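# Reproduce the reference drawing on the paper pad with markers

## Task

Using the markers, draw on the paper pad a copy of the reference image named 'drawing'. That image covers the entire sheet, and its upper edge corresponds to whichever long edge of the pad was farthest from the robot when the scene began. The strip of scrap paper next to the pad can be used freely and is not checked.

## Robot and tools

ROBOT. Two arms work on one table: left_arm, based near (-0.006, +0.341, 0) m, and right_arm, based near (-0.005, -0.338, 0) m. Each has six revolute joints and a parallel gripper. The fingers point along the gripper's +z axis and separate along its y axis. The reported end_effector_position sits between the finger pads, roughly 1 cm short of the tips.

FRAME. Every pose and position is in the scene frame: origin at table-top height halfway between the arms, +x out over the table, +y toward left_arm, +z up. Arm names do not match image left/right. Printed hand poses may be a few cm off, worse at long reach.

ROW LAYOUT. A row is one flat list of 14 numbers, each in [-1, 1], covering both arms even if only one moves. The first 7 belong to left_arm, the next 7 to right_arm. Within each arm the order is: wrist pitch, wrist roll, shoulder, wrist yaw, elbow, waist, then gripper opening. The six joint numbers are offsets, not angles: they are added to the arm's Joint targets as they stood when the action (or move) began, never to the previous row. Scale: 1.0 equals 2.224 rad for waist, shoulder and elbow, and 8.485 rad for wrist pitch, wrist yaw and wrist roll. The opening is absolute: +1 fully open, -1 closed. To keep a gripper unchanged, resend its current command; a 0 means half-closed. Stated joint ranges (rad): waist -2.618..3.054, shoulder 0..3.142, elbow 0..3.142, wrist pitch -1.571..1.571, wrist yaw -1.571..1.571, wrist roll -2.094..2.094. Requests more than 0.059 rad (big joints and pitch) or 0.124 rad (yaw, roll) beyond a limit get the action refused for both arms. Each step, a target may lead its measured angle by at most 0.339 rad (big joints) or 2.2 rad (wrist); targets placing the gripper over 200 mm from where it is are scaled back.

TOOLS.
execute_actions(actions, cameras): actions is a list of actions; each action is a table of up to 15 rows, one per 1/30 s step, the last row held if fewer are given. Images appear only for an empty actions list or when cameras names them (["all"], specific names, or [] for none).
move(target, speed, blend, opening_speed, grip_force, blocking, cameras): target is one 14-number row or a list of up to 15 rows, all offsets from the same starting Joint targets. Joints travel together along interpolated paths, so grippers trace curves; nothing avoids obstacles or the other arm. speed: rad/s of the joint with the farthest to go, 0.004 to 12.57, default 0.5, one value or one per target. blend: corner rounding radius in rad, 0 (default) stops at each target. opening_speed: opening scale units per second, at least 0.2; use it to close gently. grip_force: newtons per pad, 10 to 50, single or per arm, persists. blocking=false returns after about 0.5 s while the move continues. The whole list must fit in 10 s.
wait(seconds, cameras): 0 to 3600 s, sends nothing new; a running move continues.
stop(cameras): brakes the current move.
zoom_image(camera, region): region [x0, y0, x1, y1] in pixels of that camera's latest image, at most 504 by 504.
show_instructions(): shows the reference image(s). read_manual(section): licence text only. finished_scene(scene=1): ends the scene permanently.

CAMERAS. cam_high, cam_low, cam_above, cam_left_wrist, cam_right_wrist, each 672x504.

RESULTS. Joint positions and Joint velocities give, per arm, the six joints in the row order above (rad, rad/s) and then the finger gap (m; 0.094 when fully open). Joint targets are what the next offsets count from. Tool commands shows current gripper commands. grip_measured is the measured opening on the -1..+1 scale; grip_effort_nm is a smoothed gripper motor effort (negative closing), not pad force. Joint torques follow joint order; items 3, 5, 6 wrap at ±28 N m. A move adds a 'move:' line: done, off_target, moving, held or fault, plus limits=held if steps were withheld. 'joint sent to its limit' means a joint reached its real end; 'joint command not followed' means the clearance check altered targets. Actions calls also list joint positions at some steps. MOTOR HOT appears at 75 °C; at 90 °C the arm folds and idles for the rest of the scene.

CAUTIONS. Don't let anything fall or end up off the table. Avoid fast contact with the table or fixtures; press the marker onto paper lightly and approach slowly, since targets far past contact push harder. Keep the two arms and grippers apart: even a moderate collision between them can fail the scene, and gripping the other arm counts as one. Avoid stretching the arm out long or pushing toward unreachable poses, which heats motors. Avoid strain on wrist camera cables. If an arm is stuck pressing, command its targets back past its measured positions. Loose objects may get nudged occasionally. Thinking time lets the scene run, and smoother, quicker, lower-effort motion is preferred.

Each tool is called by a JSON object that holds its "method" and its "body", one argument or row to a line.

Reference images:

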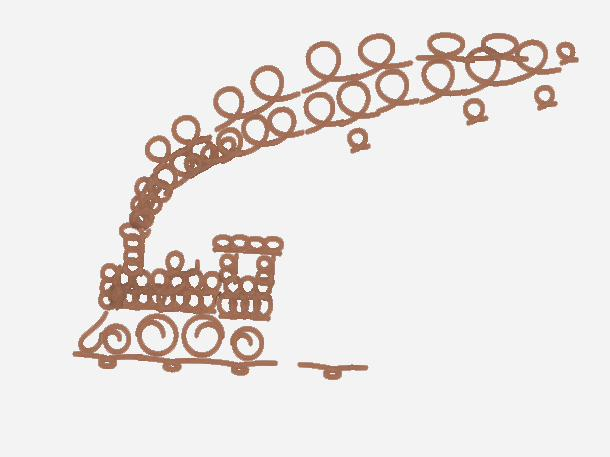

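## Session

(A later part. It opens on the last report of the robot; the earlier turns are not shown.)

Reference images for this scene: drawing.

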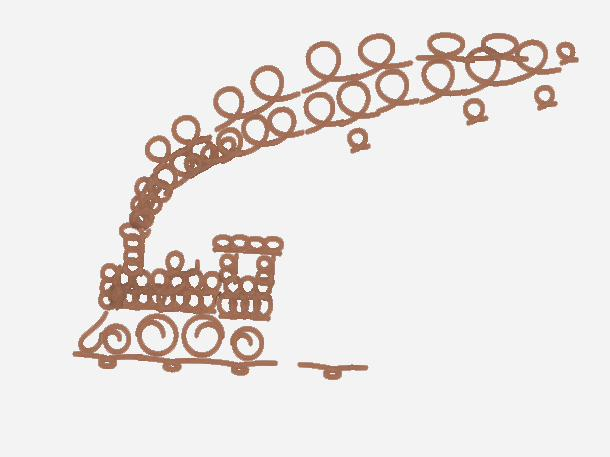

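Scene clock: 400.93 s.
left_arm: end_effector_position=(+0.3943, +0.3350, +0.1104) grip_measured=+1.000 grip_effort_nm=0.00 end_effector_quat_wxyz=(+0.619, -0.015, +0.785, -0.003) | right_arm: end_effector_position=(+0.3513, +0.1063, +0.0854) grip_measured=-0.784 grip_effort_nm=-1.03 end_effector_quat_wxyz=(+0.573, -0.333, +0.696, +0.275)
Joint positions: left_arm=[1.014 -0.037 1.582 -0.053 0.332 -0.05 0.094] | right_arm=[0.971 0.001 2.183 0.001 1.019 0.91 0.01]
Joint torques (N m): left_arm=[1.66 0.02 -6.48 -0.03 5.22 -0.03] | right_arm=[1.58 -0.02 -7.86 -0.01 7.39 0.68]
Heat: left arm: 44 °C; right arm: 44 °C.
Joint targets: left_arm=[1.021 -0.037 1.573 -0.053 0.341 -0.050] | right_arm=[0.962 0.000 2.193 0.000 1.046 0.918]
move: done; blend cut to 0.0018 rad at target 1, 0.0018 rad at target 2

{"method": "move", "body": {
  "target": [
    [0,0,0,0,0,0,1,0,0,0.0004,0,0.0006,0.0087,-0.9],
    [0,0,0,0,0,0,1,0,0,0.0049,0,0.0070,-0.0023,-0.9],
    [0,0,0,0,0,0,1,0,0,0.0082,0,0.0116,-0.0043,-0.9],
    [0,0,0,0,0,0,1,0,0,-0.0096,0,-0.0052,-0.0071,-0.9],
    [0,0,0,0,0,0,1,0,0,-0.0129,0,-0.0098,-0.0091,-0.9],
    [0,0,0,0,0,0,1,0,0,-0.0174,0,-0.0162,0.0019,-0.9],
    [0,0,0,0,0,0,1,0,0,-0.0207,0,-0.0208,0.0039,-0.9],
    [0,0,0,0,0,0,1,0,0,-0.0029,0,-0.0040,0.0067,-0.9],
    [0,0,0,0,0,0,1,0,0,-0.0007,0,-0.0010,0.0082,-0.9],
    [0,0,0,0,0,0,1,0,0,0.0040,0,0.0057,-0.0037,-0.9],
    [0,0,0,0,0,0,1,0,0,0.0060,0,0.0085,-0.0049,-0.9],
    [0,0,0,0,0,0,1,0,0,-0.0118,0,-0.0083,-0.0066,-0.9],
    [0,0,0,0,0,0,1,0,0,-0.0138,0,-0.0111,-0.0078,-0.9],
    [0,0,0,0,0,0,1,0,0,-0.0165,0,-0.0150,0.0032,-0.9],
    [0,0,0,0,0,0,1,0,0,-0.0185,0,-0.0177,0.0044,-0.9]
  ],
  "speed": [0.05,0.1,0.05,0.15,0.05,0.1,0.05,0.15,0.05,0.1,0.05,0.15,0.05,0.1,0.05],
  "blend": [0.003,0.003,0.003,0.003,0.003,0.003,0.003,0.003,0.002,0.003,0.003,0.003,0.003,0.003,0]
}}

Scene clock: 405.40 s.
left_arm: end_effector_position=(+0.3943, +0.3350, +0.1104) grip_measured=+1.000 grip_effort_nm=0.00 end_effector_quat_wxyz=(+0.619, -0.015, +0.785, -0.003) | right_arm: end_effector_position=(+0.3471, +0.1098, +0.0855) grip_measured=-0.784 grip_effort_nm=-1.03 end_effector_quat_wxyz=(+0.572, -0.336, +0.695, +0.278)
Joint positions: left_arm=[1.014 -0.037 1.582 -0.053 0.332 -0.05 0.094] | right_arm=[0.971 0.001 2.184 0.001 1.02 0.92 0.01]
Joint torques (N m): left_arm=[1.66 0.04 -6.42 -0.04 5.26 -0.05] | right_arm=[1.58 -0.02 -11 -0.01 3.85 0.7]
Heat: left arm: 44 °C; right arm: 44 °C.
Joint targets: left_arm=[1.021 -0.037 1.573 -0.053 0.341 -0.050] | right_arm=[0.962 0.000 2.152 0.000 1.007 0.928]
move: done

{"method": "move", "body": {
  "target": [
    [0,0,0,0,0,0,1,0.0151,0,0,0,0,0,-0.9],
    [0,0,0,0,0,0,1,0.0151,0,-0.03,0,-0.03,-0.22,-0.9]
  ],
  "speed": [0.4,0.8],
  "blend": [0,0],
  "cameras": ["cam_above"]
}}

{"method": "zoom_image", "body": {
  "camera": "cam_above",
  "region": [180, 190, 340, 310]
}}

Scene clock: 408.27 s.
left_arm: end_effector_position=(+0.3943, +0.3350, +0.1104) grip_measured=+1.000 grip_effort_nm=0.00 end_effector_quat_wxyz=(+0.619, -0.015, +0.785, -0.003) | right_arm: end_effector_position=(+0.5050, -0.1138, +0.1118) grip_measured=-0.784 grip_effort_nm=-1.03 end_effector_quat_wxyz=(+0.652, -0.152, +0.731, +0.136)
Joint positions: left_arm=[1.014 -0.037 1.582 -0.053 0.332 -0.05 0.094] | right_arm=[1.062 0.001 2.123 0.004 0.948 0.431 0.01]
Joint torques (N m): left_arm=[1.66 0.01 -6.39 -0.03 5.39 0.05] | right_arm=[1.92 -0.02 -11.07 -0.04 4.26 0.59]
Heat: left arm: 44 °C; right arm: 44 °C.
Joint targets: left_arm=[1.021 -0.037 1.573 -0.053 0.341 -0.050] | right_arm=[1.090 0.000 2.085 0.000 0.940 0.439]
move: off_target (right_arm); right_arm: the shoulder is farthest, 0.038 rad from its target

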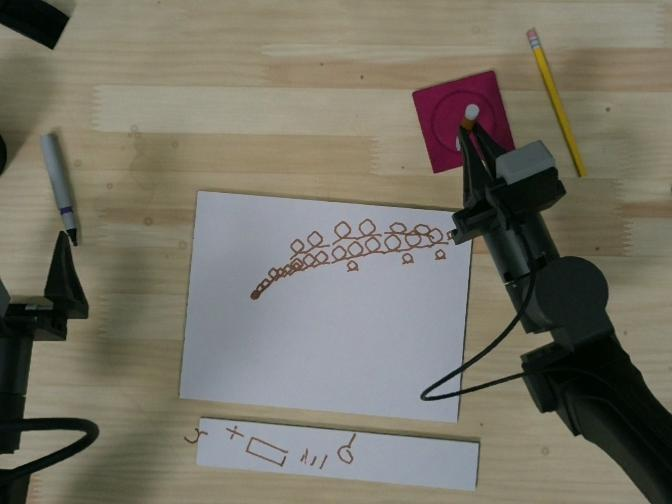

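Scaled by 3.150 from the camera's image (finer frame: 960x720).

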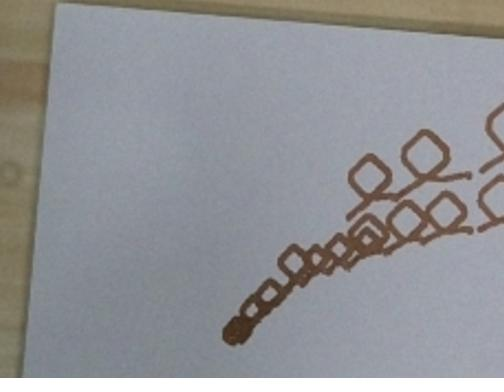

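{"method": "zoom_image", "body": {
  "camera": "cam_above",
  "region": [230, 230, 314, 300]
}}

Scaled by 6.000 from the camera's image (finer frame: 960x720).

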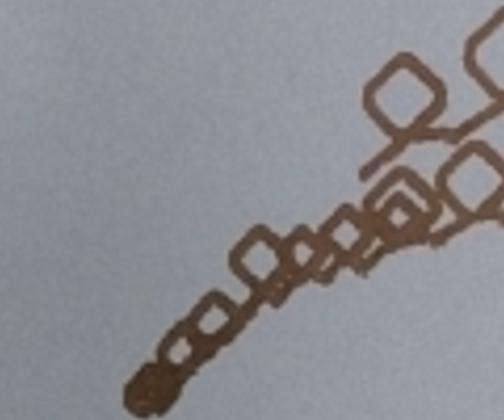

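{"method": "move", "body": {
  "target": [
    [0,0,0,0,0,0,1,0,0,0.0147,0,0.0112,0.1955,-0.9],
    [0,0,0,0,0,0,1,0,0,0.0519,0,0.0527,0.2075,-0.9],
    [0,0,0,0,0,0,1,-0.0151,0,0.0519,0,0.0527,0.2075,-0.9],
    [0,0,0,0,0,0,1,-0.0151,0,0.0535,0,0.0549,0.2081,-0.9],
    [0,0,0,0,0,0,1,-0.0151,0,0.0591,0,0.0628,0.1971,-0.9],
    [0,0,0,0,0,0,1,-0.0151,0,0.0630,0,0.0685,0.1947,-0.9],
    [0,0,0,0,0,0,1,-0.0151,0,0.0452,0,0.0517,0.1913,-0.9],
    [0,0,0,0,0,0,1,-0.0151,0,0.0413,0,0.0460,0.1888,-0.9],
    [0,0,0,0,0,0,1,-0.0151,0,0.0357,0,0.0381,0.1998,-0.9],
    [0,0,0,0,0,0,1,-0.0151,0,0.0317,0,0.0325,0.2023,-0.9],
    [0,0,0,0,0,0,1,-0.0151,0,0.0495,0,0.0493,0.2057,-0.9],
    [0,0,0,0,0,0,1,-0.0151,0,0.0519,0,0.0527,0.2075,-0.9]
  ],
  "speed": [0.8,0.07,0.2,0.05,0.1,0.05,0.15,0.05,0.1,0.05,0.15,0.05],
  "blend": [0,0,0,0.002,0.003,0.003,0.003,0.003,0.003,0.003,0.003,0]
}}

Scene clock: 417.87 s.
left_arm: end_effector_position=(+0.3943, +0.3350, +0.1104) grip_measured=+1.000 grip_effort_nm=0.00 end_effector_quat_wxyz=(+0.619, -0.015, +0.785, -0.003) | right_arm: end_effector_position=(+0.3600, +0.1018, +0.0856) grip_measured=-0.784 grip_effort_nm=-1.03 end_effector_quat_wxyz=(+0.577, -0.327, +0.698, +0.271)
Joint positions: left_arm=[1.014 -0.037 1.582 -0.053 0.332 -0.05 0.094] | right_arm=[0.974 0.001 2.19 -0.002 1.028 0.892 0.01]
Joint torques (N m): left_arm=[1.67 0.08 -6.5 -0.04 5.31 -0.2] | right_arm=[1.56 -0.02 -7.9 0.02 7.61 0.65]
Heat: left arm: 44 °C; right arm: 44 °C.
Joint targets: left_arm=[1.021 -0.037 1.573 -0.053 0.341 -0.050] | right_arm=[0.962 0.000 2.200 0.000 1.057 0.900]
move: done

{"method": "move", "body": {
  "target": [
    [0,0,0,0,0,0,1,0,0,0.0062,0,0.0088,0.0069,-0.9],
    [0,0,0,0,0,0,1,0,0,0.0075,0,0.0106,0.0075,-0.9],
    [0,0,0,0,0,0,1,0,0,0.0123,0,0.0174,-0.0035,-0.9],
    [0,0,0,0,0,0,1,0,0,0.0157,0,0.0224,-0.0057,-0.9],
    [0,0,0,0,0,0,1,0,0,-0.0021,0,0.0056,-0.0086,-0.9],
    [0,0,0,0,0,0,1,0,0,-0.0055,0,0.0006,-0.0107,-0.9],
    [0,0,0,0,0,0,1,0,0,-0.0103,0,-0.0062,0.0003,-0.9],
    [0,0,0,0,0,0,1,0,0,-0.0138,0,-0.0111,0.0024,-0.9],
    [0,0,0,0,0,0,1,0,0,0.0040,0,0.0057,0.0053,-0.9],
    [0,0,0,0,0,0,1,0,0,0.0062,0,0.0088,0.0069,-0.9],
    [0,0,0,0,0,0,1,0,0,-0.0142,0,-0.0117,0.0132,-0.9],
    [0,0,0,0,0,0,1,0,0,0.0092,0,0.0131,0.0027,-0.9],
    [0,0,0,0,0,0,1,0,0,0.0124,0,0.0177,0.0007,-0.9],
    [0,0,0,0,0,0,1,0,0,-0.0054,0,0.0009,-0.0021,-0.9],
    [0,0,0,0,0,0,1,0,0,-0.0086,0,-0.0037,-0.0041,-0.9]
  ],
  "speed": [0.05,0.05,0.1,0.05,0.15,0.05,0.1,0.05,0.15,0.05,0.12,0.12,0.05,0.15,0.05],
  "blend": [0.002,0.003,0.003,0.003,0.003,0.003,0.003,0.003,0.003,0.002,0.003,0.003,0.003,0.003,0]
}}

{"method": "move", "body": {
  "target": [
    [0,0,0,0,0,0,1,0,0,-0.0046,0,-0.0066,0.0110,-0.9],
    [0,0,0,0,0,0,1,0,0,-0.0078,0,-0.0111,0.0130,-0.9],
    [0,0,0,0,0,0,1,0,0,0.0100,0,0.0057,0.0158,-0.9],
    [0,0,0,0,0,0,1,0,0,0.0122,0,0.0088,0.0173,-0.9],
    [0,0,0,0,0,0,1,0.0151,0,0.0122,0,0.0088,0.0173,-0.9],
    [0,0,0,0,0,0,1,0.0151,0,-0.0178,0,-0.0212,-0.2027,-0.9]
  ],
  "speed": [0.1,0.05,0.15,0.05,0.4,0.8],
  "blend": [0.003,0.003,0.003,0,0,0],
  "cameras": ["cam_above"]
}}

{"method": "zoom_image", "body": {
  "camera": "cam_above",
  "region": [230, 230, 314, 300]
}}

Scene clock: 423.47 s.
left_arm: end_effector_position=(+0.3943, +0.3350, +0.1104) grip_measured=+1.000 grip_effort_nm=0.00 end_effector_quat_wxyz=(+0.619, -0.015, +0.785, -0.003) | right_arm: end_effector_position=(+0.3622, +0.1101, +0.0861) grip_measured=-0.784 grip_effort_nm=-1.03 end_effector_quat_wxyz=(+0.580, -0.328, +0.694, +0.275)
Joint positions: left_arm=[1.014 -0.037 1.582 -0.053 0.332 -0.05 0.094] | right_arm=[0.972 0.001 2.214 -0.001 1.063 0.899 0.01]
Joint torques (N m): left_arm=[1.66 0.03 -6.37 -0.05 5.15 -0.02] | right_arm=[1.56 -0.01 -11.29 0.02 3.77 -0.68]
Heat: left arm: 44 °C; right arm: 44 °C.
Joint targets: left_arm=[1.021 -0.037 1.573 -0.053 0.341 -0.050] | right_arm=[0.962 0.000 2.181 0.000 1.049 0.891]
move: done; blend cut to 0.002 rad at target 2

Scene clock: 426.87 s.
left_arm: end_effector_position=(+0.3943, +0.3350, +0.1104) grip_measured=+1.000 grip_effort_nm=0.00 end_effector_quat_wxyz=(+0.619, -0.015, +0.785, -0.003) | right_arm: end_effector_position=(+0.5169, -0.1065, +0.1055) grip_measured=-0.784 grip_effort_nm=-1.03 end_effector_quat_wxyz=(+0.653, -0.153, +0.729, +0.137)
Joint positions: left_arm=[1.014 -0.037 1.582 -0.053 0.332 -0.05 0.094] | right_arm=[1.063 0.001 2.181 0.005 1.01 0.434 0.01]
Joint torques (N m): left_arm=[1.62 0.05 -6.41 -0.04 5.19 -0.02] | right_arm=[1.92 -0.01 -11.48 -0.05 4.23 0.53]
Heat: left arm: 44 °C; right arm: 44 °C.
Joint targets: left_arm=[1.021 -0.037 1.573 -0.053 0.341 -0.050] | right_arm=[1.090 0.000 2.142 0.000 1.002 0.440]
move: off_target (right_arm); right_arm: the shoulder is farthest, 0.039 rad from its target

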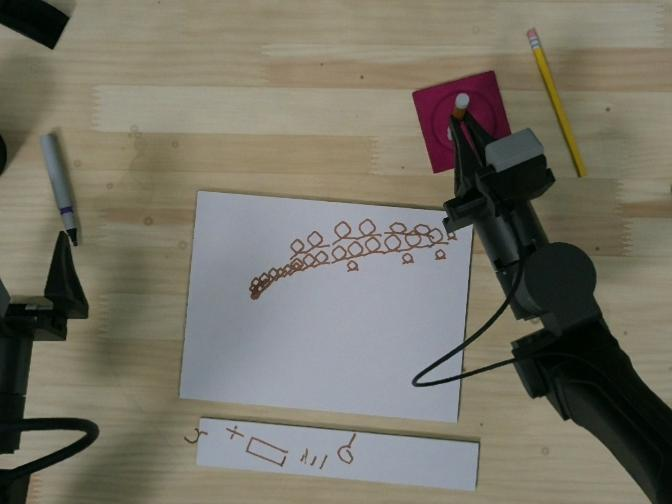

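Scaled by 6.000 from the camera's image (finer frame: 960x720).

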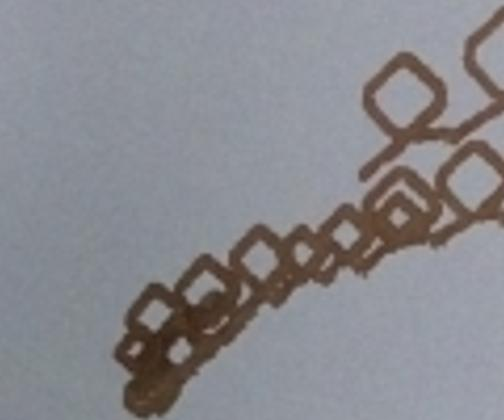

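{"method": "move", "body": {
  "target": [
    [0,0,0,0,0,0,1,0,0,-0.0143,0,-0.0215,0.1669,-0.9],
    [0,0,0,0,0,0,1,0,0,0.0229,0,0.0200,0.1789,-0.9],
    [0,0,0,0,0,0,1,-0.0151,0,0.0229,0,0.0200,0.1789,-0.9],
    [0,0,0,0,0,0,1,-0.0151,0,0.0296,0,0.0294,0.1866,-0.9],
    [0,0,0,0,0,0,1,-0.0151,0,0.0313,0,0.0319,0.1871,-0.9],
    [0,0,0,0,0,0,1,-0.0151,0,0.0347,0,0.0368,0.1878,-0.9],
    [0,0,0,0,0,0,1,-0.0151,0,0.0416,0,0.0466,0.1768,-0.9],
    [0,0,0,0,0,0,1,-0.0151,0,0.0464,0,0.0535,0.1738,-0.9],
    [0,0,0,0,0,0,1,-0.0151,0,0.0286,0,0.0367,0.1696,-0.9],
    [0,0,0,0,0,0,1,-0.0151,0,0.0238,0,0.0298,0.1666,-0.9],
    [0,0,0,0,0,0,1,-0.0151,0,0.0169,0,0.0200,0.1776,-0.9],
    [0,0,0,0,0,0,1,-0.0151,0,0.0121,0,0.0131,0.1806,-0.9],
    [0,0,0,0,0,0,1,-0.0151,0,0.0299,0,0.0299,0.1848,-0.9],
    [0,0,0,0,0,0,1,-0.0151,0,0.0313,0,0.0319,0.1871,-0.9],
    [0,0,0,0,0,0,1,-0.0151,0,0.0364,0,0.0391,0.1976,-0.9]
  ],
  "speed": [0.8,0.07,0.2,0.05,0.05,0.05,0.1,0.05,0.15,0.05,0.1,0.05,0.15,0.05,0.05],
  "blend": [0,0,0,0.003,0.002,0.003,0.003,0.003,0.003,0.003,0.003,0.003,0.003,0.002,0]
}}

{"method": "move", "body": {
  "target": [
    [0,0,0,0,0,0,1,0,0,0.0032,0,0.0046,0.0021,-0.9],
    [0,0,0,0,0,0,1,0,0,0.0049,0,0.0070,0.0029,-0.9],
    [0,0,0,0,0,0,1,0,0,0.0111,0,0.0159,-0.0081,-0.9],
    [0,0,0,0,0,0,1,0,0,0.0153,0,0.0221,-0.0108,-0.9],
    [0,0,0,0,0,0,1,0,0,-0.0025,0,0.0053,-0.0145,-0.9],
    [0,0,0,0,0,0,1,0,0,-0.0067,0,-0.0009,-0.0171,-0.9],
    [0,0,0,0,0,0,1,0,0,-0.0129,0,-0.0098,-0.0061,-0.9],
    [0,0,0,0,0,0,1,0,0,-0.0171,0,-0.0159,-0.0035,-0.9],
    [0,0,0,0,0,0,1,0,0,0.0007,0,0.0009,0.0002,-0.9],
    [0,0,0,0,0,0,1,0,0,0.0032,0,0.0046,0.0021,-0.9],
    [0,0,0,0,0,0,1,0,0,0.0044,0,0.0063,0.0075,-0.9],
    [0,0,0,0,0,0,1,0.0151,0,0.0044,0,0.0063,0.0075,-0.9],
    [0,0,0,0,0,0,1,0.0151,0,-0.0477,0,-0.0563,0.0148,-0.9],
    [0,0,0,0,0,0,1,0.0151,0,-0.0105,0,-0.0148,0.0268,-0.9]
  ],
  "speed": [0.05,0.05,0.1,0.05,0.15,0.05,0.1,0.05,0.15,0.05,0.05,0.4,0.4,0.07],
  "blend": [0.002,0.003,0.003,0.003,0.003,0.003,0.003,0.003,0.003,0.002,0,0,0,0]
}}

Scene clock: 438.30 s.
left_arm: end_effector_position=(+0.3943, +0.3350, +0.1104) grip_measured=+1.000 grip_effort_nm=0.00 end_effector_quat_wxyz=(+0.619, -0.015, +0.785, -0.003) | right_arm: end_effector_position=(+0.3731, +0.1005, +0.0864) grip_measured=-0.784 grip_effort_nm=-1.03 end_effector_quat_wxyz=(+0.583, -0.319, +0.698, +0.267)
Joint positions: left_arm=[1.014 -0.037 1.582 -0.053 0.332 -0.05 0.094] | right_arm=[0.972 0.001 2.212 -0.002 1.061 0.874 0.01]
Joint torques (N m): left_arm=[1.64 0.03 -6.5 -0.02 5.3 0.02] | right_arm=[1.57 -0.01 -8.02 0.02 7.5 0.51]
Heat: left arm: 44 °C; right arm: 44 °C.
Joint targets: left_arm=[1.021 -0.037 1.573 -0.053 0.341 -0.050] | right_arm=[0.962 0.000 2.223 0.000 1.089 0.880]
move: done; blend cut to 0.0028 rad at target 4, 0.0026 rad at target 13

Scene clock: 444.73 s.
left_arm: end_effector_position=(+0.3943, +0.3350, +0.1104) grip_measured=+1.000 grip_effort_nm=0.00 end_effector_quat_wxyz=(+0.619, -0.015, +0.785, -0.003) | right_arm: end_effector_position=(+0.3433, +0.1185, +0.1060) grip_measured=-0.784 grip_effort_nm=-1.03 end_effector_quat_wxyz=(+0.601, -0.329, +0.665, +0.297)
Joint positions: left_arm=[1.014 -0.037 1.582 -0.053 0.332 -0.05 0.094] | right_arm=[1.066 0.001 2.192 -0.001 1.025 0.934 0.01]
Joint velocities: left_arm=[-0.007 -0.154 -0.012 -0.022 0.007 -0.002 0] | right_arm=[within noise]
Joint torques (N m): left_arm=[1.71 0.06 -6.56 -0.05 5.44 0.05] | right_arm=[1.88 -0.01 -8.12 0.01 7.75 0.5]
Heat: left arm: 44 °C; right arm: 44 °C.
Joint targets: left_arm=[1.021 -0.037 1.573 -0.053 0.341 -0.050] | right_arm=[1.090 0.000 2.199 0.000 1.056 0.940]
move: done; blend cut to 0.0027 rad at target 2

{"method": "move", "body": {
  "target": [
    [0,0,0,0,0,0,1,-0.0151,0,0,0,0,0,-0.9],
    [0,0,0,0,0,0,1,-0.0151,0,0.0010,0,0.0014,0.0004,-0.9],
    [0,0,0,0,0,0,1,-0.0151,0,0.0050,0,0.0071,-0.0106,-0.9],
    [0,0,0,0,0,0,1,-0.0151,0,0.0079,0,0.0112,-0.0124,-0.9],
    [0,0,0,0,0,0,1,-0.0151,0,-0.0099,0,-0.0056,-0.0149,-0.9],
    [0,0,0,0,0,0,1,-0.0151,0,-0.0128,0,-0.0097,-0.0167,-0.9],
    [0,0,0,0,0,0,1,-0.0151,0,-0.0168,0,-0.0154,-0.0057,-0.9],
    [0,0,0,0,0,0,1,-0.0151,0,-0.0198,0,-0.0195,-0.0039,-0.9],
    [0,0,0,0,0,0,1,-0.0151,0,-0.0020,0,-0.0027,-0.0014,-0.9],
    [0,0,0,0,0,0,1,-0.0151,0,0,0,0,0,-0.9],
    [0,0,0,0,0,0,1,0,0,0,0,0,0,-0.9],
    [0,0,0,0,0,0,1,0,0,-0.03,0,-0.03,-0.23,-0.9]
  ],
  "speed": [0.2,0.05,0.1,0.05,0.15,0.05,0.1,0.05,0.15,0.05,0.4,0.8],
  "blend": [0,0.002,0.003,0.003,0.003,0.003,0.003,0.003,0.003,0,0,0],
  "cameras": ["cam_above"]
}}

{"method": "zoom_image", "body": {
  "camera": "cam_above",
  "region": [230, 230, 314, 300]
}}

Scene clock: 452.50 s.
left_arm: end_effector_position=(+0.3943, +0.3350, +0.1104) grip_measured=+1.000 grip_effort_nm=0.00 end_effector_quat_wxyz=(+0.619, -0.015, +0.785, -0.003) | right_arm: end_effector_position=(+0.5171, -0.1141, +0.1055) grip_measured=-0.784 grip_effort_nm=-1.03 end_effector_quat_wxyz=(+0.653, -0.148, +0.731, +0.133)
Joint positions: left_arm=[1.014 -0.037 1.582 -0.053 0.332 -0.05 0.094] | right_arm=[1.063 0.001 2.171 0.005 0.997 0.422 0.01]
Joint torques (N m): left_arm=[1.66 0.03 -6.5 0 5.2 -0.01] | right_arm=[1.92 -0.01 -11.45 -0.05 4.23 0.54]
Heat: left arm: 44 °C; right arm: 45 °C.
Joint targets: left_arm=[1.021 -0.037 1.573 -0.053 0.341 -0.050] | right_arm=[1.090 0.000 2.132 0.000 0.989 0.428]
move: off_target (right_arm); blend cut to 0.0016 rad at target 2; right_arm: the shoulder is farthest, 0.039 rad from its target

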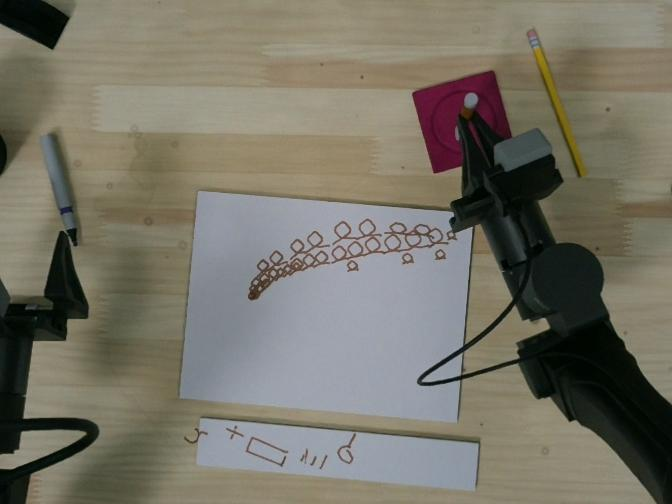

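Scaled by 6.000 from the camera's image (finer frame: 960x720).

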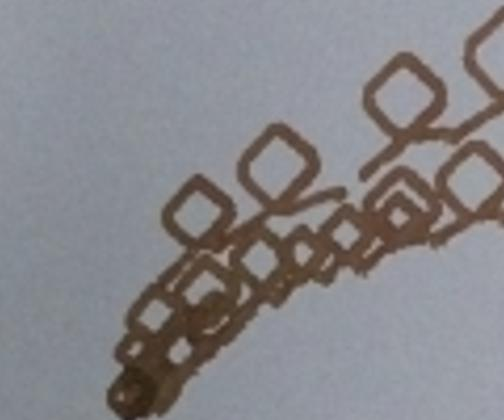

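{"method": "move", "body": {
  "target": [
    [0,0,0,0,0,0,1,0,0,-0.0098,0,-0.0151,0.2210,-0.9],
    [0,0,0,0,0,0,1,0,0,0.0274,0,0.0264,0.2330,-0.9],
    [0,0,0,0,0,0,1,-0.0151,0,0.0274,0,0.0264,0.2330,-0.9],
    [0,0,0,0,0,0,1,-0.0151,0,0.0299,0,0.0299,0.2220,-0.9],
    [0,0,0,0,0,0,1,-0.0151,0,0.0313,0,0.0320,0.2212,-0.9],
    [0,0,0,0,0,0,1,-0.0151,0,0.0135,0,0.0152,0.2199,-0.9],
    [0,0,0,0,0,0,1,-0.0151,0,0.0096,0,0.0096,0.2177,-0.9],
    [0,0,0,0,0,0,1,-0.0151,0,0.0071,0,0.0061,0.2287,-0.9],
    [0,0,0,0,0,0,1,-0.0151,0,0.0057,0,0.0040,0.2295,-0.9],
    [0,0,0,0,0,0,1,-0.0151,0,0.0235,0,0.0208,0.2309,-0.9],
    [0,0,0,0,0,0,1,-0.0151,0,0.0274,0,0.0264,0.2330,-0.9],
    [0,0,0,0,0,0,1,-0.0151,0,0.0349,0,0.0369,0.2362,-0.9]
  ],
  "speed": [0.8,0.07,0.2,0.1,0.05,0.15,0.05,0.1,0.05,0.15,0.05,0.05],
  "blend": [0,0,0,0.002,0.002,0.002,0.002,0.002,0.002,0.002,0.002,0]
}}

{"method": "move", "body": {
  "target": [
    [0,0,0,0,0,0,1,0,0,0.0025,0,0.0035,-0.0110,-0.9],
    [0,0,0,0,0,0,1,0,0,0.0039,0,0.0057,-0.0118,-0.9],
    [0,0,0,0,0,0,1,0,0,-0.0139,0,-0.0111,-0.0131,-0.9],
    [0,0,0,0,0,0,1,0,0,-0.0178,0,-0.0168,-0.0153,-0.9],
    [0,0,0,0,0,0,1,0,0,-0.0203,0,-0.0203,-0.0043,-0.9],
    [0,0,0,0,0,0,1,0,0,-0.0217,0,-0.0224,-0.0035,-0.9],
    [0,0,0,0,0,0,1,0,0,-0.0039,0,-0.0056,-0.0021,-0.9],
    [0,0,0,0,0,0,1,0,0,0,0,0,0,-0.9],
    [0,0,0,0,0,0,1,0.0151,0,0,0,0,0,-0.9],
    [0,0,0,0,0,0,1,0.0151,0,-0.03,0,-0.03,-0.24,-0.9]
  ],
  "speed": [0.1,0.05,0.15,0.05,0.1,0.05,0.15,0.05,0.4,0.8],
  "blend": [0.002,0.002,0.002,0.002,0.002,0.002,0.002,0,0,0],
  "cameras": ["cam_above"]
}}

{"method": "zoom_image", "body": {
  "camera": "cam_above",
  "region": [220, 260, 304, 330]
}}

Scene clock: 462.03 s.
left_arm: end_effector_position=(+0.3943, +0.3350, +0.1104) grip_measured=+1.000 grip_effort_nm=0.00 end_effector_quat_wxyz=(+0.619, -0.015, +0.785, -0.003) | right_arm: end_effector_position=(+0.3379, +0.1237, +0.0866) grip_measured=-0.784 grip_effort_nm=-1.03 end_effector_quat_wxyz=(+0.571, -0.345, +0.687, +0.288)
Joint positions: left_arm=[1.014 -0.037 1.582 -0.053 0.332 -0.05 0.094] | right_arm=[0.973 0.001 2.2 -0.002 1.044 0.946 0.01]
Joint torques (N m): left_arm=[1.67 0.05 -6.38 0 5.2 -0.08] | right_arm=[1.56 -0.02 -7.94 0.02 7.49 0.59]
Heat: left arm: 44 °C; right arm: 45 °C.
Joint targets: left_arm=[1.021 -0.037 1.573 -0.053 0.341 -0.050] | right_arm=[0.962 0.000 2.210 0.000 1.071 0.953]
move: done

Scene clock: 466.43 s.
left_arm: end_effector_position=(+0.3943, +0.3350, +0.1104) grip_measured=+1.000 grip_effort_nm=0.00 end_effector_quat_wxyz=(+0.619, -0.015, +0.785, -0.003) | right_arm: end_effector_position=(+0.5222, -0.1173, +0.1055) grip_measured=-0.784 grip_effort_nm=-1.03 end_effector_quat_wxyz=(+0.655, -0.145, +0.730, +0.130)
Joint positions: left_arm=[1.014 -0.037 1.582 -0.053 0.332 -0.05 0.094] | right_arm=[1.063 0.001 2.183 0.005 1.012 0.413 0.01]
Joint torques (N m): left_arm=[1.66 0.03 -6.48 -0.06 5.29 0.06] | right_arm=[1.91 -0.01 -11.52 -0.05 4.22 0.54]
Heat: left arm: 44 °C; right arm: 45 °C.
Joint targets: left_arm=[1.021 -0.037 1.573 -0.053 0.341 -0.050] | right_arm=[1.090 0.000 2.144 0.000 1.004 0.419]
move: off_target (right_arm); right_arm: the shoulder is farthest, 0.040 rad from its target

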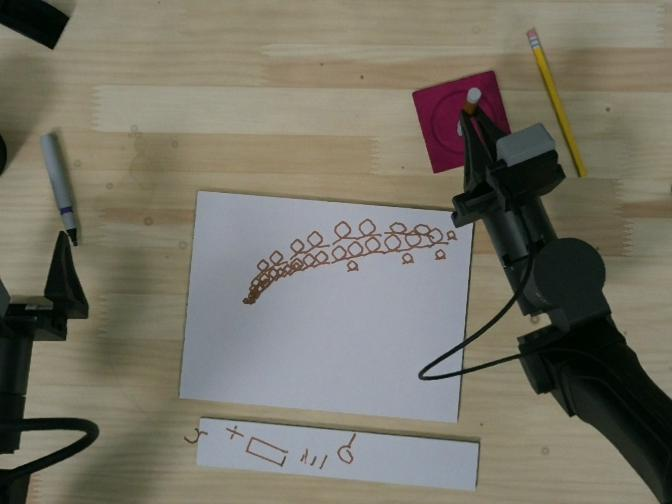

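Scaled by 6.000 from the camera's image (finer frame: 960x720).

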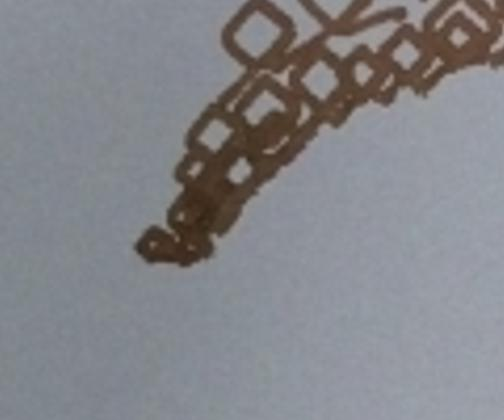

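{"method": "move", "body": {
  "target": [
    [0,0,0,0,0,0,1,0,0,-0.0137,0,-0.0203,0.2308,-0.9],
    [0,0,0,0,0,0,1,0,0,0.0235,0,0.0212,0.2428,-0.9],
    [0,0,0,0,0,0,1,-0.0151,0,0.0235,0,0.0212,0.2428,-0.9],
    [0,0,0,0,0,0,1,-0.0151,0,0.0263,0,0.0251,0.2318,-0.9],
    [0,0,0,0,0,0,1,-0.0151,0,0.0275,0,0.0268,0.2312,-0.9],
    [0,0,0,0,0,0,1,-0.0151,0,0.0097,0,0.0100,0.2298,-0.9],
    [0,0,0,0,0,0,1,-0.0151,0,0.0038,0,0.0017,0.2269,-0.9],
    [0,0,0,0,0,0,1,-0.0151,0,0.0010,0,-0.0021,0.2379,-0.9],
    [0,0,0,0,0,0,1,-0.0151,0,-0.0002,0,-0.0039,0.2385,-0.9],
    [0,0,0,0,0,0,1,-0.0151,0,0.0176,0,0.0129,0.2399,-0.9],
    [0,0,0,0,0,0,1,-0.0151,0,0.0235,0,0.0212,0.2428,-0.9],
    [0,0,0,0,0,0,1,-0.0151,0,0.0057,0,0.0044,0.2428,-0.9],
    [0,0,0,0,0,0,1,-0.0151,0,0.0018,0,-0.0011,0.2464,-0.9],
    [0,0,0,0,0,0,1,-0.0151,0,0.0196,0,0.0157,0.2464,-0.9]
  ],
  "speed": [0.8,0.07,0.2,0.1,0.05,0.15,0.05,0.1,0.05,0.15,0.05,0.15,0.05,0.15],
  "blend": [0,0,0,0.002,0.002,0.002,0.002,0.002,0.002,0.002,0.002,0.002,0.002,0]
}}

{"method": "move", "body": {
  "target": [
    [0,0,0,0,0,0,1,0,0,0.0028,0,0.0039,-0.0110,-0.9],
    [0,0,0,0,0,0,1,0,0,0.0040,0,0.0057,-0.0116,-0.9],
    [0,0,0,0,0,0,1,0,0,-0.0138,0,-0.0111,-0.0130,-0.9],
    [0,0,0,0,0,0,1,0,0,-0.0197,0,-0.0195,-0.0160,-0.9],
    [0,0,0,0,0,0,1,0,0,-0.0225,0,-0.0234,-0.0050,-0.9],
    [0,0,0,0,0,0,1,0,0,-0.0237,0,-0.0251,-0.0044,-0.9],
    [0,0,0,0,0,0,1,0,0,-0.0059,0,-0.0083,-0.0030,-0.9],
    [0,0,0,0,0,0,1,0,0,0,0,0,0,-0.9],
    [0,0,0,0,0,0,1,0,0,-0.0178,0,-0.0168,0,-0.9],
    [0,0,0,0,0,0,1,0,0,-0.0217,0,-0.0223,0.0037,-0.9],
    [0,0,0,0,0,0,1,0,0,-0.0039,0,-0.0055,0.0037,-0.9],
    [0,0,0,0,0,0,1,0,0,-0.0011,0,-0.0015,-0.0073,-0.9],
    [0,0,0,0,0,0,1,0,0,0.0001,0,0.0002,-0.0078,-0.9],
    [0,0,0,0,0,0,1,0,0,-0.0177,0,-0.0166,-0.0092,-0.9],
    [0,0,0,0,0,0,1,0,0,-0.0236,0,-0.0249,-0.0122,-0.9]
  ],
  "speed": [0.1,0.05,0.15,0.05,0.1,0.05,0.15,0.05,0.15,0.05,0.15,0.1,0.05,0.15,0.05],
  "blend": [0.002,0.002,0.002,0.002,0.002,0.002,0.002,0.002,0.002,0.002,0.002,0.002,0.002,0.002,0]
}}

{"method": "move", "body": {
  "target": [
    [0,0,0,0,0,0,1,0,0,-0.0028,0,-0.0039,0.0110,-0.9],
    [0,0,0,0,0,0,1,0,0,-0.0040,0,-0.0056,0.0116,-0.9],
    [0,0,0,0,0,0,1,0,0,0.0138,0,0.0112,0.0130,-0.9],
    [0,0,0,0,0,0,1,0,0,0.0197,0,0.0194,0.0159,-0.9],
    [0,0,0,0,0,0,1,0.0151,0,0.0197,0,0.0194,0.0159,-0.9],
    [0,0,0,0,0,0,1,0.0151,0,-0.0103,0,-0.0106,-0.2241,-0.9]
  ],
  "speed": [0.1,0.05,0.15,0.05,0.4,0.8],
  "blend": [0.002,0.002,0.002,0,0,0],
  "cameras": ["cam_above"]
}}

{"method": "zoom_image", "body": {
  "camera": "cam_above",
  "region": [220, 260, 304, 330]
}}

Scene clock: 475.60 s.
left_arm: end_effector_position=(+0.3943, +0.3350, +0.1104) grip_measured=+1.000 grip_effort_nm=0.00 end_effector_quat_wxyz=(+0.619, -0.015, +0.785, -0.003) | right_arm: end_effector_position=(+0.3283, +0.1234, +0.0853) grip_measured=-0.784 grip_effort_nm=-1.03 end_effector_quat_wxyz=(+0.566, -0.351, +0.687, +0.290)
Joint positions: left_arm=[1.014 -0.037 1.582 -0.053 0.332 -0.05 0.094] | right_arm=[0.972 0.001 2.183 -0.002 1.018 0.959 0.01]
Joint torques (N m): left_arm=[1.66 0.06 -6.41 -0.02 5.23 -0.08] | right_arm=[1.58 -0.01 -8.27 0.02 6.87 0.66]
Heat: left arm: 44 °C; right arm: 45 °C.
Joint targets: left_arm=[1.021 -0.037 1.573 -0.053 0.341 -0.050] | right_arm=[0.962 0.000 2.187 0.000 1.039 0.967]
move: done; blend cut to 0.0019 rad at target 4, 0.0019 rad at target 5

Scene clock: 479.60 s.
left_arm: end_effector_position=(+0.3943, +0.3350, +0.1104) grip_measured=+1.000 grip_effort_nm=0.00 end_effector_quat_wxyz=(+0.619, -0.015, +0.785, -0.003) | right_arm: end_effector_position=(+0.3308, +0.1157, +0.0855) grip_measured=-0.784 grip_effort_nm=-1.03 end_effector_quat_wxyz=(+0.566, -0.348, +0.691, +0.285)
Joint positions: left_arm=[1.014 -0.037 1.582 -0.053 0.332 -0.05 0.094] | right_arm=[0.971 0.001 2.167 -0.001 0.997 0.948 0.01]
Joint torques (N m): left_arm=[1.65 0.05 -6.5 -0.08 5.35 -0.05] | right_arm=[1.58 -0.01 -10.86 0.02 3.85 -0.65]
Heat: left arm: 44 °C; right arm: 45 °C.
Joint targets: left_arm=[1.021 -0.037 1.573 -0.053 0.341 -0.050] | right_arm=[0.962 0.000 2.135 0.000 0.984 0.941]
move: done; blend cut to 0.0019 rad at target 5, 0.0019 rad at target 6, 0.0019 rad at target 12, 0.0019 rad at target 13

Scene clock: 483.17 s.
left_arm: end_effector_position=(+0.3943, +0.3350, +0.1104) grip_measured=+1.000 grip_effort_nm=0.00 end_effector_quat_wxyz=(+0.619, -0.015, +0.785, -0.003) | right_arm: end_effector_position=(+0.5082, -0.1094, +0.1059) grip_measured=-0.784 grip_effort_nm=-1.03 end_effector_quat_wxyz=(+0.650, -0.154, +0.732, +0.137)
Joint positions: left_arm=[1.014 -0.037 1.582 -0.053 0.332 -0.05 0.094] | right_arm=[1.063 0.001 2.15 0.005 0.969 0.436 0.01]
Joint torques (N m): left_arm=[1.68 0.04 -6.58 -0.04 5.27 0.05] | right_arm=[1.95 -0.01 -11.18 -0.05 4.16 0.5]
Heat: left arm: 44 °C; right arm: 45 °C.
Joint targets: left_arm=[1.021 -0.037 1.573 -0.053 0.341 -0.050] | right_arm=[1.090 0.000 2.112 0.000 0.961 0.442]
move: off_target (right_arm); blend cut to 0.0019 rad at target 1, 0.0019 rad at target 2; right_arm: the shoulder is farthest, 0.038 rad from its target

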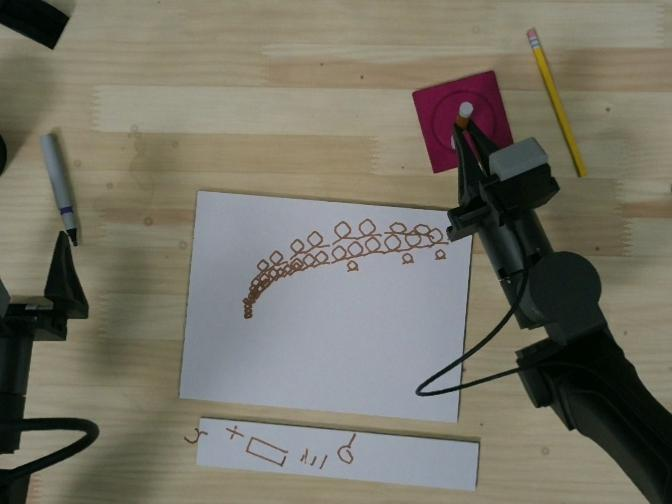

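Scaled by 6.000 from the camera's image (finer frame: 960x720).

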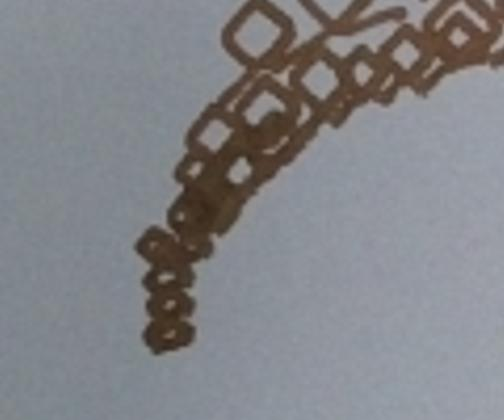

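{"method": "move", "body": {
  "target": [
    [0,0,0,0,0,0,1,0,0,-0.0696,0,-0.0964,0.2230,-0.9],
    [0,0,0,0,0,0,1,0,0,-0.0324,0,-0.0549,0.2350,-0.9],
    [0,0,0,0,0,0,1,-0.0151,0,-0.0324,0,-0.0549,0.2350,-0.9],
    [0,0,0,0,0,0,1,-0.0151,0,-0.0258,0,-0.0462,0.2357,-0.9],
    [0,0,0,0,0,0,1,-0.0151,0,-0.0218,0,-0.0409,0.2247,-0.9],
    [0,0,0,0,0,0,1,-0.0151,0,-0.0189,0,-0.0370,0.2228,-0.9],
    [0,0,0,0,0,0,1,-0.0151,0,-0.0367,0,-0.0538,0.2203,-0.9],
    [0,0,0,0,0,0,1,-0.0151,0,-0.0396,0,-0.0577,0.2184,-0.9],
    [0,0,0,0,0,0,1,-0.0151,0,-0.0436,0,-0.0630,0.2294,-0.9],
    [0,0,0,0,0,0,1,-0.0151,0,-0.0465,0,-0.0669,0.2313,-0.9],
    [0,0,0,0,0,0,1,-0.0151,0,-0.0287,0,-0.0501,0.2338,-0.9],
    [0,0,0,0,0,0,1,-0.0151,0,-0.0199,0,-0.0383,0.2383,-0.9],
    [0,0,0,0,0,0,1,-0.0151,0,-0.0159,0,-0.0330,0.2273,-0.9],
    [0,0,0,0,0,0,1,-0.0151,0,-0.0130,0,-0.0291,0.2254,-0.9],
    [0,0,0,0,0,0,1,-0.0151,0,-0.0308,0,-0.0459,0.2229,-0.9]
  ],
  "speed": [0.8,0.07,0.2,0.05,0.1,0.05,0.15,0.05,0.1,0.05,0.15,0.05,0.1,0.05,0.15],
  "blend": [0,0,0,0.002,0.0025,0.0025,0.0025,0.0025,0.0025,0.0025,0.0025,0.0025,0.0025,0.0025,0]
}}

{"method": "move", "body": {
  "target": [
    [0,0,0,0,0,0,1,0,0,-0.0029,0,-0.0039,-0.0018,-0.9],
    [0,0,0,0,0,0,1,0,0,-0.0069,0,-0.0093,0.0092,-0.9],
    [0,0,0,0,0,0,1,0,0,-0.0098,0,-0.0131,0.0110,-0.9],
    [0,0,0,0,0,0,1,0,0,0.0080,0,0.0037,0.0135,-0.9],
    [0,0,0,0,0,0,1,0,0,0.0174,0,0.0163,0.0182,-0.9],
    [0,0,0,0,0,0,1,0,0,0.0214,0,0.0217,0.0072,-0.9],
    [0,0,0,0,0,0,1,0,0,0.0243,0,0.0256,0.0053,-0.9],
    [0,0,0,0,0,0,1,0,0,0.0065,0,0.0088,0.0028,-0.9],
    [0,0,0,0,0,0,1,0,0,0.0036,0,0.0049,0.0010,-0.9],
    [0,0,0,0,0,0,1,0,0,-0.0004,0,-0.0005,0.0120,-0.9],
    [0,0,0,0,0,0,1,0,0,-0.0033,0,-0.0044,0.0138,-0.9],
    [0,0,0,0,0,0,1,0,0,0.0145,0,0.0124,0.0163,-0.9],
    [0,0,0,0,0,0,1,0,0,0.0245,0,0.0258,0.0211,-0.9],
    [0,0,0,0,0,0,1,0.0151,0,0.0245,0,0.0258,0.0211,-0.9],
    [0,0,0,0,0,0,1,0.0151,0,0.0045,0,0.0058,-0.2189,-0.9]
  ],
  "speed": [0.05,0.1,0.05,0.15,0.05,0.1,0.05,0.15,0.05,0.1,0.05,0.15,0.05,0.4,0.8],
  "blend": [0.0025,0.0025,0.0025,0.0025,0.0025,0.0025,0.0025,0.0025,0.0025,0.0025,0.0025,0.0025,0,0,0],
  "cameras": ["cam_above"]
}}

{"method": "zoom_image", "body": {
  "camera": "cam_above",
  "region": [220, 280, 304, 350]
}}

Scene clock: 496.10 s.
left_arm: end_effector_position=(+0.3943, +0.3350, +0.1104) grip_measured=+1.000 grip_effort_nm=0.00 end_effector_quat_wxyz=(+0.619, -0.015, +0.785, -0.003) | right_arm: end_effector_position=(+0.3138, +0.0900, +0.0849) grip_measured=-0.784 grip_effort_nm=-1.03 end_effector_quat_wxyz=(+0.554, -0.352, +0.701, +0.279)
Joint positions: left_arm=[1.014 -0.037 1.582 -0.053 0.332 -0.05 0.094] | right_arm=[0.972 0.001 2.071 -0.002 0.866 0.945 0.01]
Joint torques (N m): left_arm=[1.64 0.03 -6.57 -0.05 5.23 -0.03] | right_arm=[1.57 -0.01 -9.78 0.03 4.12 -0.59]
Heat: left arm: 44 °C; right arm: 45 °C.
Joint targets: left_arm=[1.021 -0.037 1.573 -0.053 0.341 -0.050] | right_arm=[0.962 0.000 2.043 0.000 0.858 0.938]
move: done

Scene clock: 502.13 s.
left_arm: end_effector_position=(+0.3943, +0.3350, +0.1104) grip_measured=+1.000 grip_effort_nm=0.00 end_effector_quat_wxyz=(+0.619, -0.015, +0.785, -0.003) | right_arm: end_effector_position=(+0.4875, -0.1143, +0.1011) grip_measured=-0.784 grip_effort_nm=-1.03 end_effector_quat_wxyz=(+0.637, -0.159, +0.742, +0.137)
Joint positions: left_arm=[1.014 -0.037 1.582 -0.053 0.332 -0.05 0.094] | right_arm=[1.062 0.001 2.092 0.004 0.878 0.443 0.01]
Joint torques (N m): left_arm=[1.66 0.03 -6.38 -0.05 5.41 -0.18] | right_arm=[1.91 -0.01 -10.78 -0.04 4.08 0.68]
Heat: left arm: 44 °C; right arm: 45 °C.
Joint targets: left_arm=[1.021 -0.037 1.573 -0.053 0.341 -0.050] | right_arm=[1.090 0.000 2.053 0.000 0.871 0.451]
move: off_target (right_arm); right_arm: the shoulder is farthest, 0.039 rad from its target

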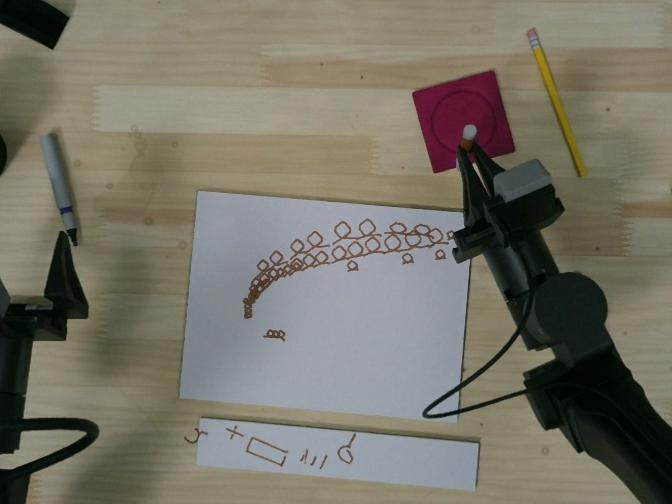

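Scaled by 6.000 from the camera's image (finer frame: 960x720).

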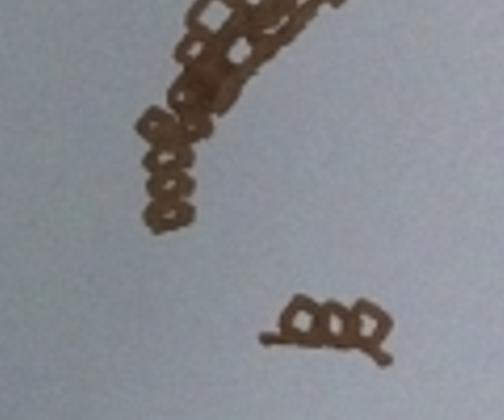

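{"method": "move", "body": {
  "target": [
    [0,0,0,0,0,0,1,0,0,-0.0171,0,-0.0214,0.2285,-0.9],
    [0,0,0,0,0,0,1,0,0,0.0201,0,0.0201,0.2405,-0.9],
    [0,0,0,0,0,0,1,-0.0151,0,0.0201,0,0.0201,0.2405,-0.9],
    [0,0,0,0,0,0,1,-0.0151,0,0.0241,0,0.0255,0.2295,-0.9],
    [0,0,0,0,0,0,1,-0.0151,0,0.0270,0,0.0295,0.2277,-0.9],
    [0,0,0,0,0,0,1,-0.0151,0,0.0092,0,0.0127,0.2251,-0.9],
    [0,0,0,0,0,0,1,-0.0151,0,0.0063,0,0.0087,0.2233,-0.9],
    [0,0,0,0,0,0,1,-0.0151,0,0.0023,0,0.0033,0.2343,-0.9],
    [0,0,0,0,0,0,1,-0.0151,0,-0.0006,0,-0.0006,0.2361,-0.9],
    [0,0,0,0,0,0,1,-0.0151,0,0.0172,0,0.0162,0.2387,-0.9],
    [0,0,0,0,0,0,1,-0.0151,0,0.0281,0,0.0310,0.2433,-0.9],
    [0,0,0,0,0,0,1,-0.0151,0,0.0321,0,0.0364,0.2323,-0.9],
    [0,0,0,0,0,0,1,-0.0151,0,0.0350,0,0.0404,0.2304,-0.9],
    [0,0,0,0,0,0,1,-0.0151,0,0.0172,0,0.0236,0.2279,-0.9],
    [0,0,0,0,0,0,1,-0.0151,0,0.0143,0,0.0196,0.2261,-0.9]
  ],
  "speed": [0.8,0.07,0.2,0.1,0.05,0.15,0.05,0.1,0.05,0.15,0.05,0.1,0.05,0.15,0.05],
  "blend": [0,0,0,0.0025,0.0025,0.0025,0.0025,0.0025,0.0025,0.0025,0.0025,0.0025,0.0025,0.0025,0]
}}

{"method": "move", "body": {
  "target": [
    [0,0,0,0,0,0,1,0,0,-0.0040,0,-0.0055,0.0110,-0.9],
    [0,0,0,0,0,0,1,0,0,-0.0069,0,-0.0094,0.0128,-0.9],
    [0,0,0,0,0,0,1,0,0,0.0109,0,0.0074,0.0154,-0.9],
    [0,0,0,0,0,0,1,0,0,0.0217,0,0.0221,0.0209,-0.9],
    [0,0,0,0,0,0,1,0,0,0.0257,0,0.0276,0.0099,-0.9],
    [0,0,0,0,0,0,1,0,0,0.0286,0,0.0316,0.0080,-0.9],
    [0,0,0,0,0,0,1,0,0,0.0108,0,0.0148,0.0055,-0.9],
    [0,0,0,0,0,0,1,0,0,0.0079,0,0.0108,0.0037,-0.9],
    [0,0,0,0,0,0,1,0,0,0.0039,0,0.0053,0.0147,-0.9],
    [0,0,0,0,0,0,1,0,0,0.0010,0,0.0013,0.0165,-0.9],
    [0,0,0,0,0,0,1,0,0,0.0188,0,0.0181,0.0190,-0.9],
    [0,0,0,0,0,0,1,0,0,0.0309,0,0.0348,0.0239,-0.9],
    [0,0,0,0,0,0,1,0,0,0.0349,0,0.0403,0.0129,-0.9],
    [0,0,0,0,0,0,1,0,0,0.0378,0,0.0444,0.0111,-0.9],
    [0,0,0,0,0,0,1,0,0,0.0200,0,0.0276,0.0086,-0.9]
  ],
  "speed": [0.1,0.05,0.15,0.05,0.1,0.05,0.15,0.05,0.1,0.05,0.15,0.05,0.1,0.05,0.15],
  "blend": [0.0025,0.0025,0.0025,0.0025,0.0025,0.0025,0.0025,0.0025,0.0025,0.0025,0.0025,0.0025,0.0025,0.0025,0]
}}

{"method": "move", "body": {
  "target": [
    [0,0,0,0,0,0,1,0,0,-0.0029,0,-0.0041,-0.0018,-0.9],
    [0,0,0,0,0,0,1,0,0,-0.0069,0,-0.0096,0.0092,-0.9],
    [0,0,0,0,0,0,1,0,0,-0.0098,0,-0.0136,0.0110,-0.9],
    [0,0,0,0,0,0,1,0,0,0.0080,0,0.0032,0.0135,-0.9],
    [0,0,0,0,0,0,1,0,0,0.0174,0,0.0163,0.0164,-0.9],
    [0,0,0,0,0,0,1,0,0,0.0214,0,0.0219,0.0054,-0.9],
    [0,0,0,0,0,0,1,0,0,0.0243,0,0.0259,0.0036,-0.9],
    [0,0,0,0,0,0,1,0,0,0.0065,0,0.0091,0.0011,-0.9],
    [0,0,0,0,0,0,1,0,0,0.0036,0,0.0051,-0.0008,-0.9],
    [0,0,0,0,0,0,1,0,0,-0.0004,0,-0.0005,0.0102,-0.9],
    [0,0,0,0,0,0,1,0,0,-0.0033,0,-0.0046,0.0121,-0.9],
    [0,0,0,0,0,0,1,0,0,0.0145,0,0.0122,0.0146,-0.9],
    [0,0,0,0,0,0,1,0,0,0.0217,0,0.0222,0.0199,-0.9],
    [0,0,0,0,0,0,1,0,0,0.0257,0,0.0278,0.0089,-0.9],
    [0,0,0,0,0,0,1,0,0,0.0286,0,0.0319,0.0070,-0.9]
  ],
  "speed": [0.05,0.1,0.05,0.15,0.05,0.1,0.05,0.15,0.05,0.1,0.05,0.15,0.05,0.1,0.05],
  "blend": [0.0025,0.0025,0.0025,0.0025,0.0025,0.0025,0.0025,0.0025,0.0025,0.0025,0.0025,0.0025,0.0025,0.0025,0]
}}

{"method": "move", "body": {
  "target": [
    [0,0,0,0,0,0,1,0,0,-0.0178,0,-0.0168,-0.0025,-0.9],
    [0,0,0,0,0,0,1,0,0,-0.0207,0,-0.0209,-0.0044,-0.9],
    [0,0,0,0,0,0,1,0,0,-0.0247,0,-0.0265,0.0066,-0.9],
    [0,0,0,0,0,0,1,0,0,-0.0276,0,-0.0306,0.0085,-0.9],
    [0,0,0,0,0,0,1,0,0,-0.0098,0,-0.0138,0.0110,-0.9],
    [0,0,0,0,0,0,1,0,0,-0.0069,0,-0.0097,0.0128,-0.9],
    [0,0,0,0,0,0,1,0,0,-0.0033,0,-0.0046,0.0136,-0.9],
    [0,0,0,0,0,0,1,0.0151,0,-0.0033,0,-0.0046,0.0136,-0.9],
    [0,0,0,0,0,0,1,0.0151,0,-0.0333,0,-0.0346,-0.2364,-0.9]
  ],
  "speed": [0.15,0.05,0.1,0.05,0.15,0.05,0.05,0.4,0.8],
  "blend": [0.0025,0.0025,0.0025,0.0025,0.0025,0.002,0,0,0],
  "cameras": ["cam_above"]
}}

{"method": "zoom_image", "body": {
  "camera": "cam_above",
  "region": [220, 280, 304, 350]
}}

Scene clock: 512.77 s.
left_arm: end_effector_position=(+0.3943, +0.3350, +0.1104) grip_measured=+1.000 grip_effort_nm=0.00 end_effector_quat_wxyz=(+0.619, -0.015, +0.785, -0.003) | right_arm: end_effector_position=(+0.3152, +0.1071, +0.0851) grip_measured=-0.784 grip_effort_nm=-1.03 end_effector_quat_wxyz=(+0.557, -0.355, +0.694, +0.286)
Joint positions: left_arm=[1.014 -0.037 1.582 -0.053 0.332 -0.05 0.094] | right_arm=[0.972 0.001 2.117 -0.003 0.927 0.961 0.01]
Joint torques (N m): left_arm=[1.64 0.07 -6.42 0.01 5.38 -0.06] | right_arm=[1.57 -0.01 -10.45 0.03 3.81 -0.64]
Heat: left arm: 44 °C; right arm: 45 °C.
Joint targets: left_arm=[1.021 -0.037 1.573 -0.053 0.341 -0.050] | right_arm=[0.962 0.000 2.085 0.000 0.915 0.954]
move: done

Scene clock: 517.37 s.
left_arm: end_effector_position=(+0.3943, +0.3350, +0.1104) grip_measured=+1.000 grip_effort_nm=0.00 end_effector_quat_wxyz=(+0.619, -0.015, +0.785, -0.003) | right_arm: end_effector_position=(+0.3144, +0.1237, +0.0860) grip_measured=-0.784 grip_effort_nm=-1.03 end_effector_quat_wxyz=(+0.560, -0.359, +0.686, +0.294)
Joint positions: left_arm=[1.014 -0.037 1.582 -0.053 0.332 -0.05 0.094] | right_arm=[0.972 0.001 2.156 -0.002 0.983 0.98 0.01]
Joint torques (N m): left_arm=[1.66 0.03 -6.37 -0.05 5.27 -0.2] | right_arm=[1.57 -0.01 -10.4 0.03 4.29 -0.59]
Heat: left arm: 44 °C; right arm: 45 °C.
Joint targets: left_arm=[1.021 -0.037 1.573 -0.053 0.341 -0.050] | right_arm=[0.962 0.000 2.130 0.000 0.976 0.973]
move: done

Scene clock: 521.57 s.
left_arm: end_effector_position=(+0.3943, +0.3350, +0.1104) grip_measured=+1.000 grip_effort_nm=0.00 end_effector_quat_wxyz=(+0.619, -0.015, +0.785, -0.003) | right_arm: end_effector_position=(+0.3119, +0.1355, +0.0863) grip_measured=-0.784 grip_effort_nm=-1.03 end_effector_quat_wxyz=(+0.562, -0.363, +0.680, +0.300)
Joint positions: left_arm=[1.014 -0.037 1.582 -0.053 0.332 -0.05 0.094] | right_arm=[0.972 0.001 2.182 -0.002 1.02 0.995 0.01]
Joint torques (N m): left_arm=[1.63 0.04 -6.46 -0.03 5.19 -0.12] | right_arm=[1.57 -0.01 -7.83 0.02 7.43 -0.59]
Heat: left arm: 44 °C; right arm: 45 °C.
Joint targets: left_arm=[1.021 -0.037 1.573 -0.053 0.341 -0.050] | right_arm=[0.962 0.000 2.193 0.000 1.047 0.988]
move: done

Scene clock: 525.80 s.
left_arm: end_effector_position=(+0.3943, +0.3350, +0.1104) grip_measured=+1.000 grip_effort_nm=0.00 end_effector_quat_wxyz=(+0.619, -0.015, +0.785, -0.003) | right_arm: end_effector_position=(+0.5053, -0.0978, +0.1057) grip_measured=-0.784 grip_effort_nm=-1.03 end_effector_quat_wxyz=(+0.649, -0.161, +0.729, +0.144)
Joint positions: left_arm=[1.014 -0.037 1.582 -0.053 0.332 -0.05 0.094] | right_arm=[1.063 0.001 2.158 0.005 0.979 0.457 0.01]
Joint torques (N m): left_arm=[1.71 0.03 -6.43 -0.02 5.34 -0.18] | right_arm=[1.92 -0.02 -11.3 -0.05 4.15 0.54]
Heat: left arm: 44 °C; right arm: 45 °C.
Joint targets: left_arm=[1.021 -0.037 1.573 -0.053 0.341 -0.050] | right_arm=[1.090 0.000 2.119 0.000 0.970 0.463]
move: off_target (right_arm); right_arm: the shoulder is farthest, 0.039 rad from its target

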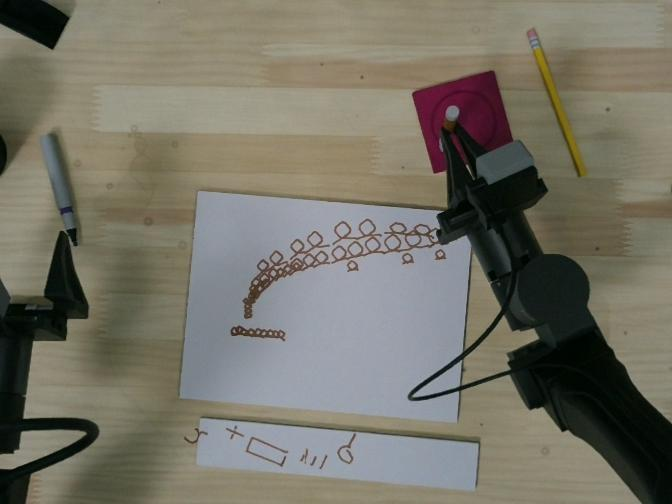

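Scaled by 6.000 from the camera's image (finer frame: 960x720).

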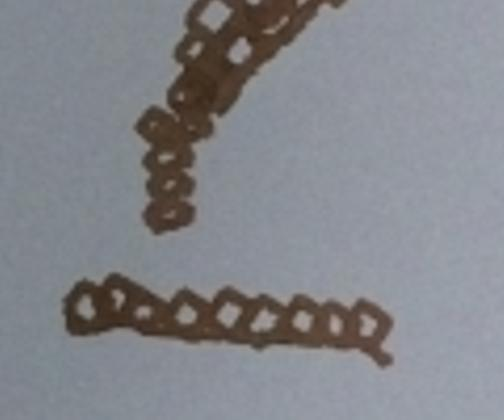

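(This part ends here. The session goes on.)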